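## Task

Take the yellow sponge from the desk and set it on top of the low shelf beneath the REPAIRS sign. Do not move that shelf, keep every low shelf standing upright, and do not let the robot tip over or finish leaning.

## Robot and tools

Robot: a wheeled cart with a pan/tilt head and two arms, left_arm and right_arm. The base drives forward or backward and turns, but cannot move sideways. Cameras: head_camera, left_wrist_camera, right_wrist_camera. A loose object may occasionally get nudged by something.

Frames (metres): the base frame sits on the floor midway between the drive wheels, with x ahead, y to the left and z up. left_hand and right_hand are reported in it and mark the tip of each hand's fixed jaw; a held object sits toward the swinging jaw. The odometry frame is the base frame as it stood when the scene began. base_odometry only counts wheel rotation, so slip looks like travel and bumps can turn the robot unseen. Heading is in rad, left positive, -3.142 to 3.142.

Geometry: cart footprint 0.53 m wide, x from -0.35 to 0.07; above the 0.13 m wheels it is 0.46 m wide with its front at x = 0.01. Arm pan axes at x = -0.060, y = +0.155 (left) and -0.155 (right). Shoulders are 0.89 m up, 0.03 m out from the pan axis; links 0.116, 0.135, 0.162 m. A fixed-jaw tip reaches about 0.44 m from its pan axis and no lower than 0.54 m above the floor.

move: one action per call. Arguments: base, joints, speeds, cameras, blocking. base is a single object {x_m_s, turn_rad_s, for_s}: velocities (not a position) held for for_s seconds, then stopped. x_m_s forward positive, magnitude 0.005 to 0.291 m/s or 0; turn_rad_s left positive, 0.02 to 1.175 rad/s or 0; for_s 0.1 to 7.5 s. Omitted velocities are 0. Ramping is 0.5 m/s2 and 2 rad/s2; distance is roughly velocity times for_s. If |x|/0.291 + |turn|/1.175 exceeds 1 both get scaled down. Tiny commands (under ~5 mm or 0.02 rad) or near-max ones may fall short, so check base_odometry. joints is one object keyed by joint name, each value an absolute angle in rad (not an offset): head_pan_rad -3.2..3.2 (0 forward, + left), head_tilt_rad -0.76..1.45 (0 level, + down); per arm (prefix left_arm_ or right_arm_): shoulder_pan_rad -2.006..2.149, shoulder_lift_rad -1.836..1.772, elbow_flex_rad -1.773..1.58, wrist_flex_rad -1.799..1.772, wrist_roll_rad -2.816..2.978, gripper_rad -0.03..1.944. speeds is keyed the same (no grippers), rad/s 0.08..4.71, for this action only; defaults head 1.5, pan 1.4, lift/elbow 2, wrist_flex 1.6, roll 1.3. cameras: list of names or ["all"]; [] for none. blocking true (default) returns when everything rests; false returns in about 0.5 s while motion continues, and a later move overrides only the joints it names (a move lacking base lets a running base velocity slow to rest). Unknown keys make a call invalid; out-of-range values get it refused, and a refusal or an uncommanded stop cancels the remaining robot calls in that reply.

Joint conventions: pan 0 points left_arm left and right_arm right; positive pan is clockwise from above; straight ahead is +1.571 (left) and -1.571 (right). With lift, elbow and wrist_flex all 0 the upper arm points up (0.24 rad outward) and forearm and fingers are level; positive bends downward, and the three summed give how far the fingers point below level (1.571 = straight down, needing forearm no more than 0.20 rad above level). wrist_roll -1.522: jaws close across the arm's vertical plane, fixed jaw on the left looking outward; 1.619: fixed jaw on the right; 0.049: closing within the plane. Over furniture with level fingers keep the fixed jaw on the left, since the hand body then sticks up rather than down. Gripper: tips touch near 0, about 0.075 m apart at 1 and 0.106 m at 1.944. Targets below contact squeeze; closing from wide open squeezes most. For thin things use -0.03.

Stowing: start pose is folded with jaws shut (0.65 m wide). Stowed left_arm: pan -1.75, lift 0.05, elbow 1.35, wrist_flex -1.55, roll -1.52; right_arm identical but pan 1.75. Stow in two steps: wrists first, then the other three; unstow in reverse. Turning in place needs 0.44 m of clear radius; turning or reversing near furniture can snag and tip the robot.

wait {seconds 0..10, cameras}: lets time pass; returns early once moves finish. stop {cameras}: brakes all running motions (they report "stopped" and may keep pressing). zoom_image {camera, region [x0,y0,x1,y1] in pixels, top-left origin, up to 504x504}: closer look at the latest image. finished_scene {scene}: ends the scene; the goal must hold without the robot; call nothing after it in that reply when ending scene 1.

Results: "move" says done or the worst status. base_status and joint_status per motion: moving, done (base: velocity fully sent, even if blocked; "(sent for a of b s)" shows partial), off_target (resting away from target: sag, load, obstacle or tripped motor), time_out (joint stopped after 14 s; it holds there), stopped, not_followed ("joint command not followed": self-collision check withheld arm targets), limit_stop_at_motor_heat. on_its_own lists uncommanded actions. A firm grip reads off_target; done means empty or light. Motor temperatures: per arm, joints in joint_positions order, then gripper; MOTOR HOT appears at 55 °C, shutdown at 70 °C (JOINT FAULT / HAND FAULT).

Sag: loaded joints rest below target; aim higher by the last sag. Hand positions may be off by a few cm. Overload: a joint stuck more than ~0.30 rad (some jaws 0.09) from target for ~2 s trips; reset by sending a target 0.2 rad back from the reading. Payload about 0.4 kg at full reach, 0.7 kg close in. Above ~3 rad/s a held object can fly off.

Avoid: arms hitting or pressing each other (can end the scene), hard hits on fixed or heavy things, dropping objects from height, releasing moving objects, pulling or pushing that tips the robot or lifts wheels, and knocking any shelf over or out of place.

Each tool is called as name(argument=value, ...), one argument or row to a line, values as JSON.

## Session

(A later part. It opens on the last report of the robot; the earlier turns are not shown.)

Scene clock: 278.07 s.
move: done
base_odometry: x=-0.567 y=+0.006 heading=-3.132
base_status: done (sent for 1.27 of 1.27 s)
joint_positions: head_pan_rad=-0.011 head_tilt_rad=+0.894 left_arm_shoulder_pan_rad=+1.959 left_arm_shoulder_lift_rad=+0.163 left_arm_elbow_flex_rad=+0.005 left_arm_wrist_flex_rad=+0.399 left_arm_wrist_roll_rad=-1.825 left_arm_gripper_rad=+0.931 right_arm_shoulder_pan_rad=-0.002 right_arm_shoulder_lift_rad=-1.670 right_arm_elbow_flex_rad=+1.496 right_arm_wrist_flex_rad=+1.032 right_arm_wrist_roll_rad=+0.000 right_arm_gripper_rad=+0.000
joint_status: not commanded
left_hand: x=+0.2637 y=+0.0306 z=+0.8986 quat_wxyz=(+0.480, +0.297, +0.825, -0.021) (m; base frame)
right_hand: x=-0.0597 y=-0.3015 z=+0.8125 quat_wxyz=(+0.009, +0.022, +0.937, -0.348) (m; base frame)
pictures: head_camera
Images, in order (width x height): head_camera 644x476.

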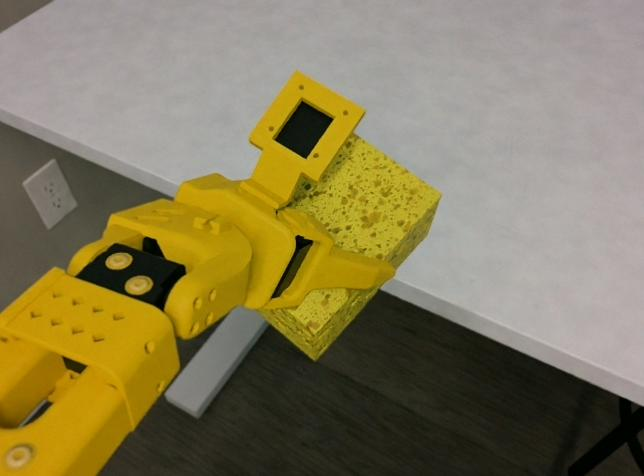

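move(
  base={"x_m_s":-0.2,"for_s":2.8},
)

move(
  base={"turn_rad_s":0.4,"for_s":2.58},
  joints={"left_arm_shoulder_pan_rad":1.45,"head_tilt_rad":0.8},
  cameras=["head_camera","left_wrist_camera"],
)

Scene clock: 289.07 s.
move: done
base_odometry: x=-0.007 y=+0.012 heading=-3.131
base_status: done (sent for 2.8 of 2.8 s)
joint_positions: head_pan_rad=-0.011 head_tilt_rad=+0.894 left_arm_shoulder_pan_rad=+1.962 left_arm_shoulder_lift_rad=+0.163 left_arm_elbow_flex_rad=+0.005 left_arm_wrist_flex_rad=+0.399 left_arm_wrist_roll_rad=-1.825 left_arm_gripper_rad=+0.931 right_arm_shoulder_pan_rad=-0.002 right_arm_shoulder_lift_rad=-1.670 right_arm_elbow_flex_rad=+1.496 right_arm_wrist_flex_rad=+1.032 right_arm_wrist_roll_rad=+0.000 right_arm_gripper_rad=+0.000
joint_status: not commanded
left_hand: x=+0.2633 y=+0.0296 z=+0.8986 quat_wxyz=(+0.480, +0.298, +0.825, -0.021) (m; base frame)
right_hand: x=-0.0597 y=-0.3015 z=+0.8125 quat_wxyz=(+0.009, +0.022, +0.937, -0.348) (m; base frame)
pictures: none

Scene clock: 292.23 s.
move: done
base_odometry: x=-0.007 y=+0.012 heading=-2.105
base_status: done (sent for 2.57 of 2.57 s)
joint_positions: head_pan_rad=-0.011 head_tilt_rad=+0.814 left_arm_shoulder_pan_rad=+1.454 left_arm_shoulder_lift_rad=+0.163 left_arm_elbow_flex_rad=+0.005 left_arm_wrist_flex_rad=+0.399 left_arm_wrist_roll_rad=-1.825 left_arm_gripper_rad=+0.931 right_arm_shoulder_pan_rad=+0.001 right_arm_shoulder_lift_rad=-1.670 right_arm_elbow_flex_rad=+1.496 right_arm_wrist_flex_rad=+1.032 right_arm_wrist_roll_rad=+0.000 right_arm_gripper_rad=+0.000
joint_status: all done
left_hand: x=+0.2835 y=+0.2027 z=+0.8986 quat_wxyz=(+0.470, +0.081, +0.873, +0.100) (m; base frame)
right_hand: x=-0.0602 y=-0.3015 z=+0.8125 quat_wxyz=(+0.008, +0.023, +0.937, -0.348) (m; base frame)
pictures: head_camera, left_wrist_camera
Images, in order (width x height): head_camera 644x476, left_wrist_camera 644x476.

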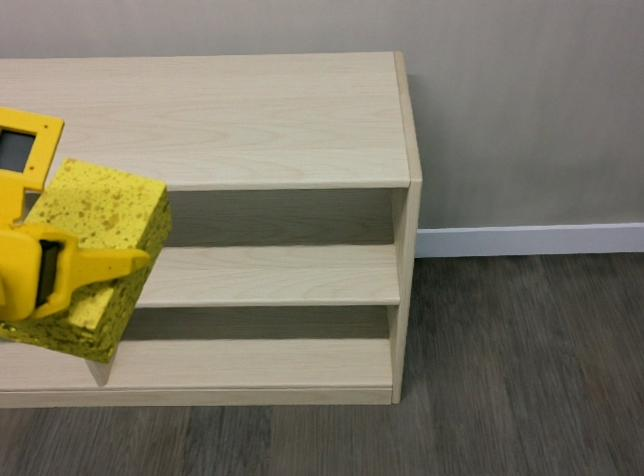

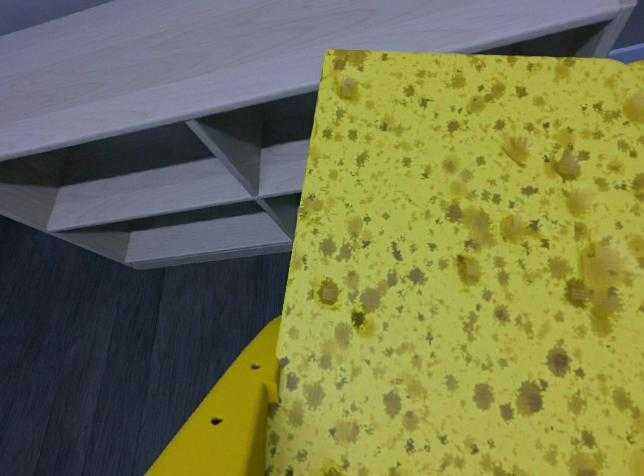

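move(
  base={"x_m_s":0.2,"for_s":2.3},
  joints={"left_arm_shoulder_pan_rad":1.571},
)

move(
  joints={"left_arm_shoulder_lift_rad":1.1,"left_arm_elbow_flex_rad":-0.35,"left_arm_wrist_flex_rad":-0.1},
  speeds={"left_arm_shoulder_lift_rad":0.6,"left_arm_elbow_flex_rad":0.25,"left_arm_wrist_flex_rad":0.35},
  cameras=["head_camera","left_wrist_camera"],
)

Scene clock: 311.80 s.
move: done
base_odometry: x=-0.241 y=-0.384 heading=-2.106
base_status: done (sent for 2.3 of 2.3 s)
joint_positions: head_pan_rad=-0.011 head_tilt_rad=+0.814 left_arm_shoulder_pan_rad=+1.565 left_arm_shoulder_lift_rad=+0.163 left_arm_elbow_flex_rad=+0.005 left_arm_wrist_flex_rad=+0.399 left_arm_wrist_roll_rad=-1.825 left_arm_gripper_rad=+0.931 right_arm_shoulder_pan_rad=+0.001 right_arm_shoulder_lift_rad=-1.670 right_arm_elbow_flex_rad=+1.496 right_arm_wrist_flex_rad=+1.032 right_arm_wrist_roll_rad=+0.000 right_arm_gripper_rad=+0.000
joint_status: all done
left_hand: x=+0.2866 y=+0.1645 z=+0.8986 quat_wxyz=(+0.475, +0.130, +0.867, +0.074) (m; base frame)
right_hand: x=-0.0602 y=-0.3015 z=+0.8125 quat_wxyz=(+0.008, +0.023, +0.937, -0.348) (m; base frame)
pictures: none

Scene clock: 314.00 s.
move: done
base_odometry: x=-0.241 y=-0.384 heading=-2.106
base_status: not commanded
joint_positions: head_pan_rad=-0.011 head_tilt_rad=+0.814 left_arm_shoulder_pan_rad=+1.565 left_arm_shoulder_lift_rad=+1.117 left_arm_elbow_flex_rad=-0.315 left_arm_wrist_flex_rad=-0.085 left_arm_wrist_roll_rad=-1.825 left_arm_gripper_rad=+0.931 right_arm_shoulder_pan_rad=+0.001 right_arm_shoulder_lift_rad=-1.670 right_arm_elbow_flex_rad=+1.496 right_arm_wrist_flex_rad=+1.032 right_arm_wrist_roll_rad=+0.000 right_arm_gripper_rad=+0.000
joint_status: all done
left_hand: x=+0.3038 y=+0.1646 z=+0.7210 quat_wxyz=(+0.409, +0.134, +0.900, +0.064) (m; base frame)
right_hand: x=-0.0602 y=-0.3015 z=+0.8125 quat_wxyz=(+0.008, +0.023, +0.937, -0.348) (m; base frame)
pictures: head_camera, left_wrist_camera
Images, in order (width x height): head_camera 644x476, left_wrist_camera 644x476.

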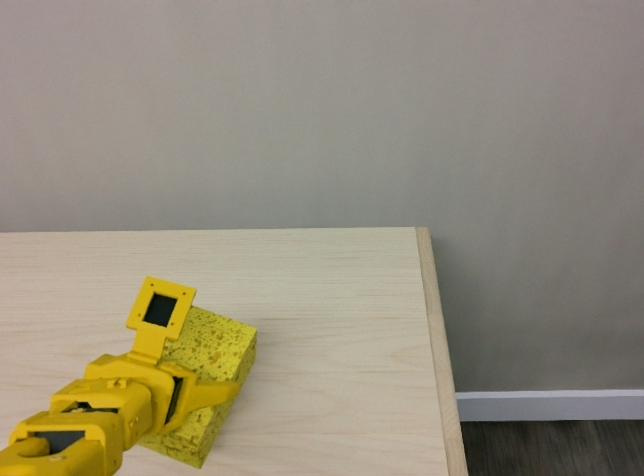

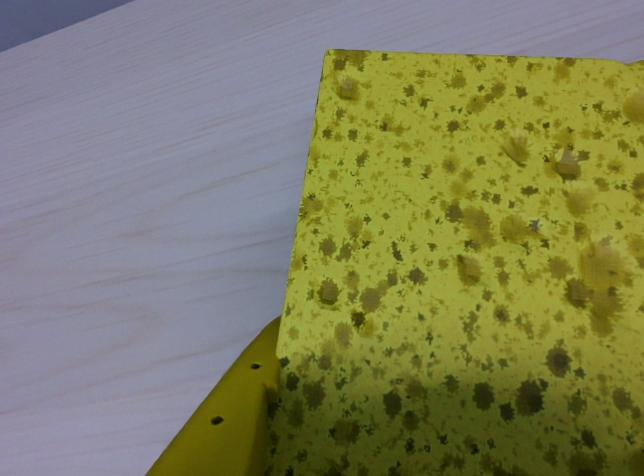

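move(
  joints={"left_arm_shoulder_lift_rad":1.29,"left_arm_elbow_flex_rad":-0.42,"left_arm_wrist_flex_rad":-0.2},
  speeds={"left_arm_shoulder_lift_rad":0.3,"left_arm_elbow_flex_rad":0.15,"left_arm_wrist_flex_rad":0.2},
  cameras=["head_camera","left_wrist_camera"],
)

Scene clock: 321.07 s.
move: done
base_odometry: x=-0.241 y=-0.384 heading=-2.106
base_status: not commanded
joint_positions: head_pan_rad=-0.011 head_tilt_rad=+0.814 left_arm_shoulder_pan_rad=+1.565 left_arm_shoulder_lift_rad=+1.306 left_arm_elbow_flex_rad=-0.389 left_arm_wrist_flex_rad=-0.185 left_arm_wrist_roll_rad=-1.825 left_arm_gripper_rad=+0.931 right_arm_shoulder_pan_rad=+0.001 right_arm_shoulder_lift_rad=-1.670 right_arm_elbow_flex_rad=+1.496 right_arm_wrist_flex_rad=+1.032 right_arm_wrist_roll_rad=+0.000 right_arm_gripper_rad=+0.000
joint_status: all done
left_hand: x=+0.2934 y=+0.1646 z=+0.6869 quat_wxyz=(+0.403, +0.135, +0.903, +0.063) (m; base frame)
right_hand: x=-0.0602 y=-0.3015 z=+0.8125 quat_wxyz=(+0.008, +0.023, +0.937, -0.348) (m; base frame)
pictures: head_camera, left_wrist_camera
Images, in order (width x height): head_camera 644x476, left_wrist_camera 644x476.

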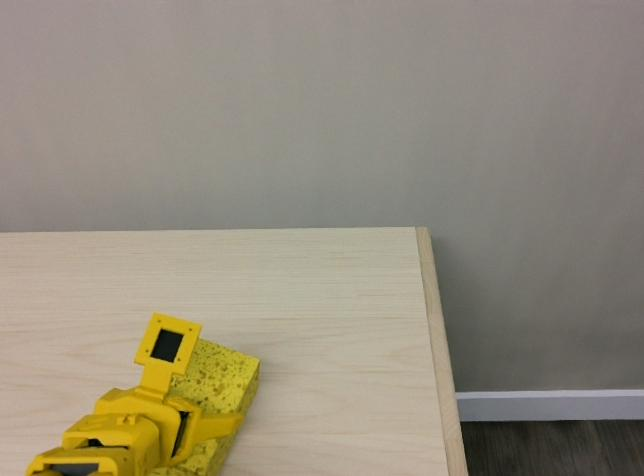

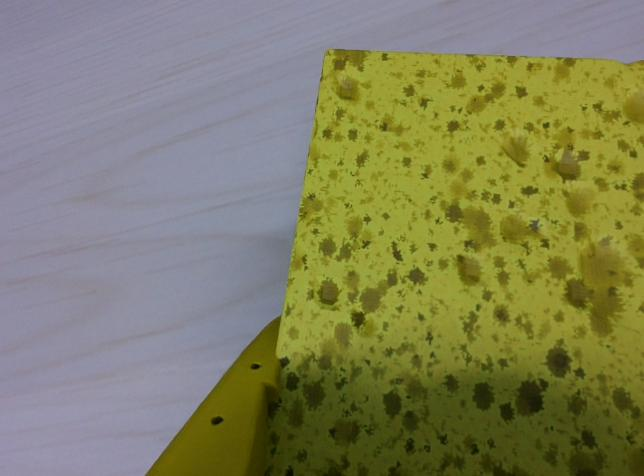

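move(
  joints={"left_arm_shoulder_lift_rad":1.42,"left_arm_elbow_flex_rad":-0.46,"left_arm_wrist_flex_rad":-0.27},
  speeds={"left_arm_shoulder_lift_rad":0.2,"left_arm_elbow_flex_rad":0.1,"left_arm_wrist_flex_rad":0.13},
  cameras=["head_camera","left_wrist_camera"],
)

Scene clock: 327.10 s.
move: done
base_odometry: x=-0.241 y=-0.384 heading=-2.106
base_status: not commanded
joint_positions: head_pan_rad=-0.011 head_tilt_rad=+0.814 left_arm_shoulder_pan_rad=+1.565 left_arm_shoulder_lift_rad=+1.435 left_arm_elbow_flex_rad=-0.431 left_arm_wrist_flex_rad=-0.256 left_arm_wrist_roll_rad=-1.825 left_arm_gripper_rad=+0.931 right_arm_shoulder_pan_rad=+0.001 right_arm_shoulder_lift_rad=-1.670 right_arm_elbow_flex_rad=+1.496 right_arm_wrist_flex_rad=+1.032 right_arm_wrist_roll_rad=+0.000 right_arm_gripper_rad=+0.000
joint_status: all done
left_hand: x=+0.2815 y=+0.1645 z=+0.6628 quat_wxyz=(+0.395, +0.135, +0.907, +0.061) (m; base frame)
right_hand: x=-0.0602 y=-0.3015 z=+0.8125 quat_wxyz=(+0.008, +0.023, +0.937, -0.348) (m; base frame)
pictures: head_camera, left_wrist_camera
Images, in order (width x height): head_camera 644x476, left_wrist_camera 644x476.

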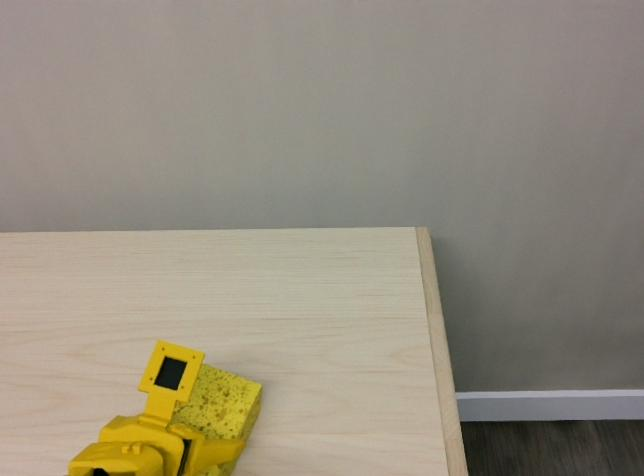

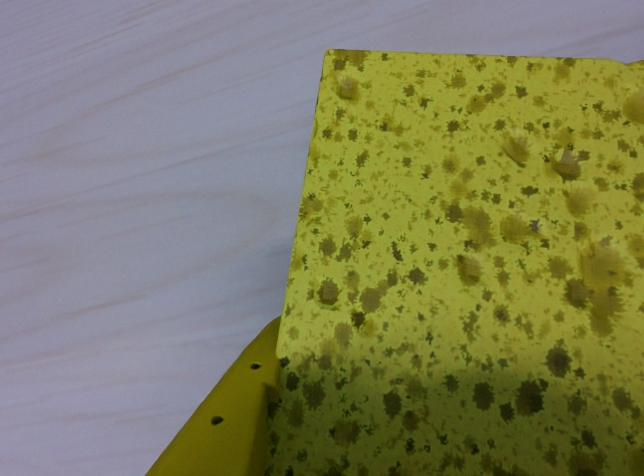

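move(
  base={"x_m_s":0.06,"for_s":0.9},
  joints={"head_tilt_rad":1.15},
  cameras=["head_camera"],
)

Scene clock: 334.10 s.
move: done
base_odometry: x=-0.269 y=-0.431 heading=-2.106
base_status: done (sent for 0.9 of 0.9 s)
joint_positions: head_pan_rad=-0.011 head_tilt_rad=+1.145 left_arm_shoulder_pan_rad=+1.565 left_arm_shoulder_lift_rad=+1.436 left_arm_elbow_flex_rad=-0.432 left_arm_wrist_flex_rad=-0.256 left_arm_wrist_roll_rad=-1.825 left_arm_gripper_rad=+0.931 right_arm_shoulder_pan_rad=-0.002 right_arm_shoulder_lift_rad=-1.670 right_arm_elbow_flex_rad=+1.496 right_arm_wrist_flex_rad=+1.032 right_arm_wrist_roll_rad=+0.000 right_arm_gripper_rad=+0.000
joint_status: all done
left_hand: x=+0.2815 y=+0.1645 z=+0.6626 quat_wxyz=(+0.395, +0.135, +0.907, +0.061) (m; base frame)
right_hand: x=-0.0597 y=-0.3015 z=+0.8125 quat_wxyz=(+0.009, +0.022, +0.937, -0.348) (m; base frame)
pictures: head_camera
Images, in order (width x height): head_camera 644x476.

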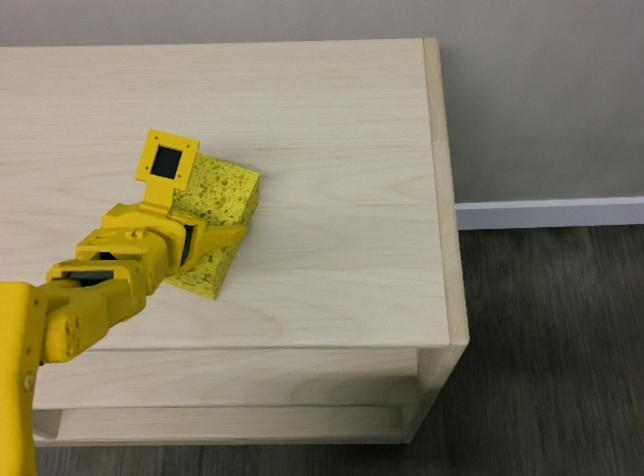

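move(
  joints={"left_arm_shoulder_lift_rad":1.54,"left_arm_elbow_flex_rad":-0.51,"left_arm_wrist_flex_rad":-0.34},
  speeds={"left_arm_shoulder_lift_rad":0.2,"left_arm_elbow_flex_rad":0.1,"left_arm_wrist_flex_rad":0.13},
  cameras=["head_camera","left_wrist_camera"],
)

Scene clock: 342.27 s.
move: done
base_odometry: x=-0.269 y=-0.431 heading=-2.106
base_status: not commanded
joint_positions: head_pan_rad=-0.011 head_tilt_rad=+1.145 left_arm_shoulder_pan_rad=+1.568 left_arm_shoulder_lift_rad=+1.530 left_arm_elbow_flex_rad=-0.506 left_arm_wrist_flex_rad=-0.342 left_arm_wrist_roll_rad=-1.817 left_arm_gripper_rad=+0.931 right_arm_shoulder_pan_rad=-0.002 right_arm_shoulder_lift_rad=-1.670 right_arm_elbow_flex_rad=+1.496 right_arm_wrist_flex_rad=+1.032 right_arm_wrist_roll_rad=+0.000 right_arm_gripper_rad=+0.000
joint_status: all done
left_hand: x=+0.2844 y=+0.1635 z=+0.6584 quat_wxyz=(+0.425, +0.131, +0.893, +0.064) (m; base frame)
right_hand: x=-0.0597 y=-0.3015 z=+0.8125 quat_wxyz=(+0.009, +0.022, +0.937, -0.348) (m; base frame)
pictures: head_camera, left_wrist_camera
Images, in order (width x height): head_camera 644x476, left_wrist_camera 644x476.

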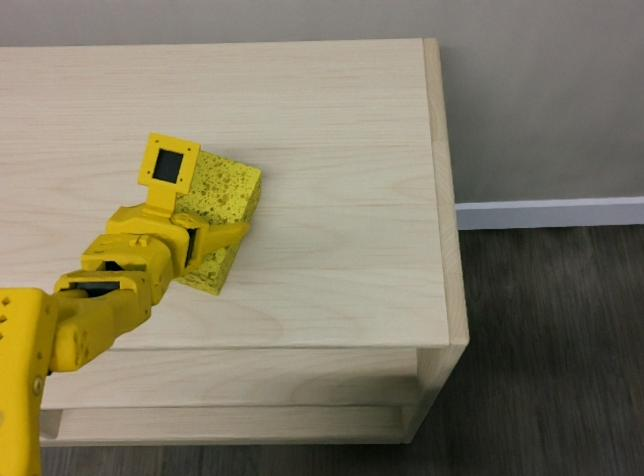

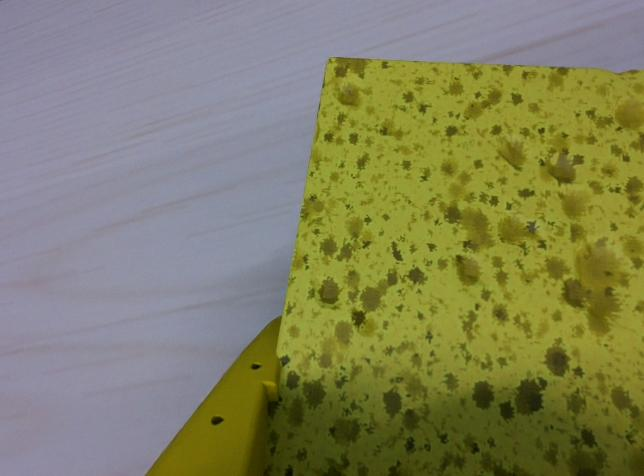

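move(
  joints={"left_arm_gripper_rad":1.3},
)

move(
  joints={"left_arm_gripper_rad":1.7,"left_arm_shoulder_lift_rad":1.1,"left_arm_elbow_flex_rad":-0.3,"left_arm_wrist_flex_rad":-0.05},
  speeds={"left_arm_shoulder_lift_rad":0.7,"left_arm_elbow_flex_rad":0.35,"left_arm_wrist_flex_rad":0.45},
  cameras=["head_camera","left_wrist_camera"],
)

Scene clock: 354.73 s.
move: done
base_odometry: x=-0.269 y=-0.431 heading=-2.106
base_status: not commanded
joint_positions: head_pan_rad=-0.011 head_tilt_rad=+1.145 left_arm_shoulder_pan_rad=+1.565 left_arm_shoulder_lift_rad=+1.550 left_arm_elbow_flex_rad=-0.500 left_arm_wrist_flex_rad=-0.331 left_arm_wrist_roll_rad=-1.817 left_arm_gripper_rad=+1.292 right_arm_shoulder_pan_rad=-0.004 right_arm_shoulder_lift_rad=-1.670 right_arm_elbow_flex_rad=+1.496 right_arm_wrist_flex_rad=+1.032 right_arm_wrist_roll_rad=+0.000 right_arm_gripper_rad=+0.000
joint_status: all done
left_hand: x=+0.2772 y=+0.1645 z=+0.6497 quat_wxyz=(+0.408, +0.131, +0.901, +0.062) (m; base frame)
right_hand: x=-0.0595 y=-0.3015 z=+0.8125 quat_wxyz=(+0.009, +0.021, +0.937, -0.348) (m; base frame)
pictures: none

Scene clock: 355.93 s.
move: done
base_odometry: x=-0.269 y=-0.431 heading=-2.106
base_status: not commanded
joint_positions: head_pan_rad=-0.011 head_tilt_rad=+1.145 left_arm_shoulder_pan_rad=+1.565 left_arm_shoulder_lift_rad=+1.166 left_arm_elbow_flex_rad=-0.300 left_arm_wrist_flex_rad=-0.052 left_arm_wrist_roll_rad=-1.817 left_arm_gripper_rad=+1.692 right_arm_shoulder_pan_rad=-0.004 right_arm_shoulder_lift_rad=-1.670 right_arm_elbow_flex_rad=+1.496 right_arm_wrist_flex_rad=+1.032 right_arm_wrist_roll_rad=+0.000 right_arm_gripper_rad=+0.000
joint_status: all done
left_hand: x=+0.2879 y=+0.1645 z=+0.6978 quat_wxyz=(+0.365, +0.134, +0.920, +0.055) (m; base frame)
right_hand: x=-0.0595 y=-0.3015 z=+0.8125 quat_wxyz=(+0.009, +0.021, +0.937, -0.348) (m; base frame)
pictures: head_camera, left_wrist_camera
Images, in order (width x height): head_camera 644x476, left_wrist_camera 644x476.

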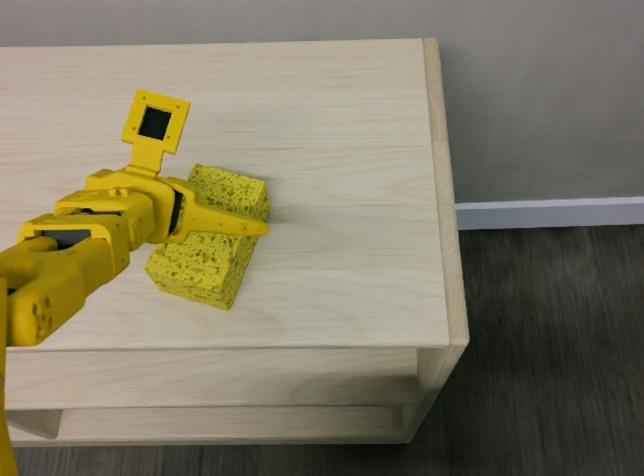

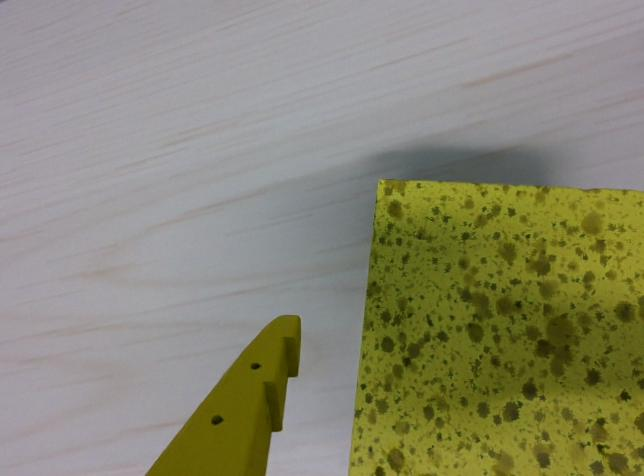

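move(
  joints={"left_arm_shoulder_lift_rad":0.5,"left_arm_elbow_flex_rad":-0.2,"left_arm_wrist_flex_rad":0.2},
  cameras=["head_camera"],
)

Scene clock: 362.57 s.
move: done
base_odometry: x=-0.269 y=-0.431 heading=-2.106
base_status: not commanded
joint_positions: head_pan_rad=-0.011 head_tilt_rad=+1.145 left_arm_shoulder_pan_rad=+1.565 left_arm_shoulder_lift_rad=+0.565 left_arm_elbow_flex_rad=-0.199 left_arm_wrist_flex_rad=+0.197 left_arm_wrist_roll_rad=-1.817 left_arm_gripper_rad=+1.692 right_arm_shoulder_pan_rad=-0.004 right_arm_shoulder_lift_rad=-1.670 right_arm_elbow_flex_rad=+1.496 right_arm_wrist_flex_rad=+1.032 right_arm_wrist_roll_rad=+0.000 right_arm_gripper_rad=+0.000
joint_status: all done
left_hand: x=+0.3190 y=+0.1647 z=+0.8467 quat_wxyz=(+0.477, +0.126, +0.867, +0.072) (m; base frame)
right_hand: x=-0.0595 y=-0.3015 z=+0.8125 quat_wxyz=(+0.009, +0.021, +0.937, -0.348) (m; base frame)
pictures: head_camera
Images, in order (width x height): head_camera 644x476.

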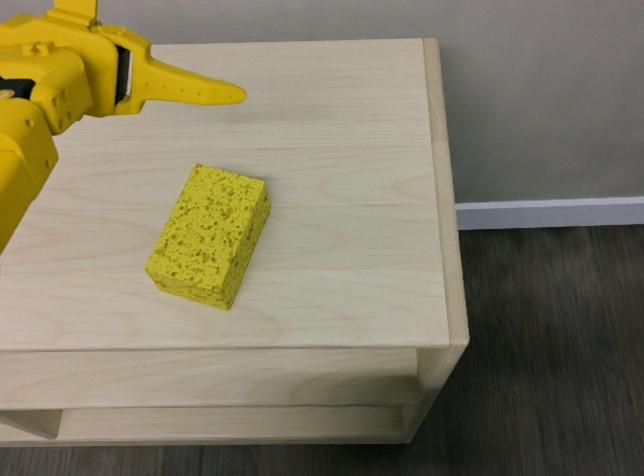

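finished_scene(
  scene=2,
)

The scene is finished: the task was done.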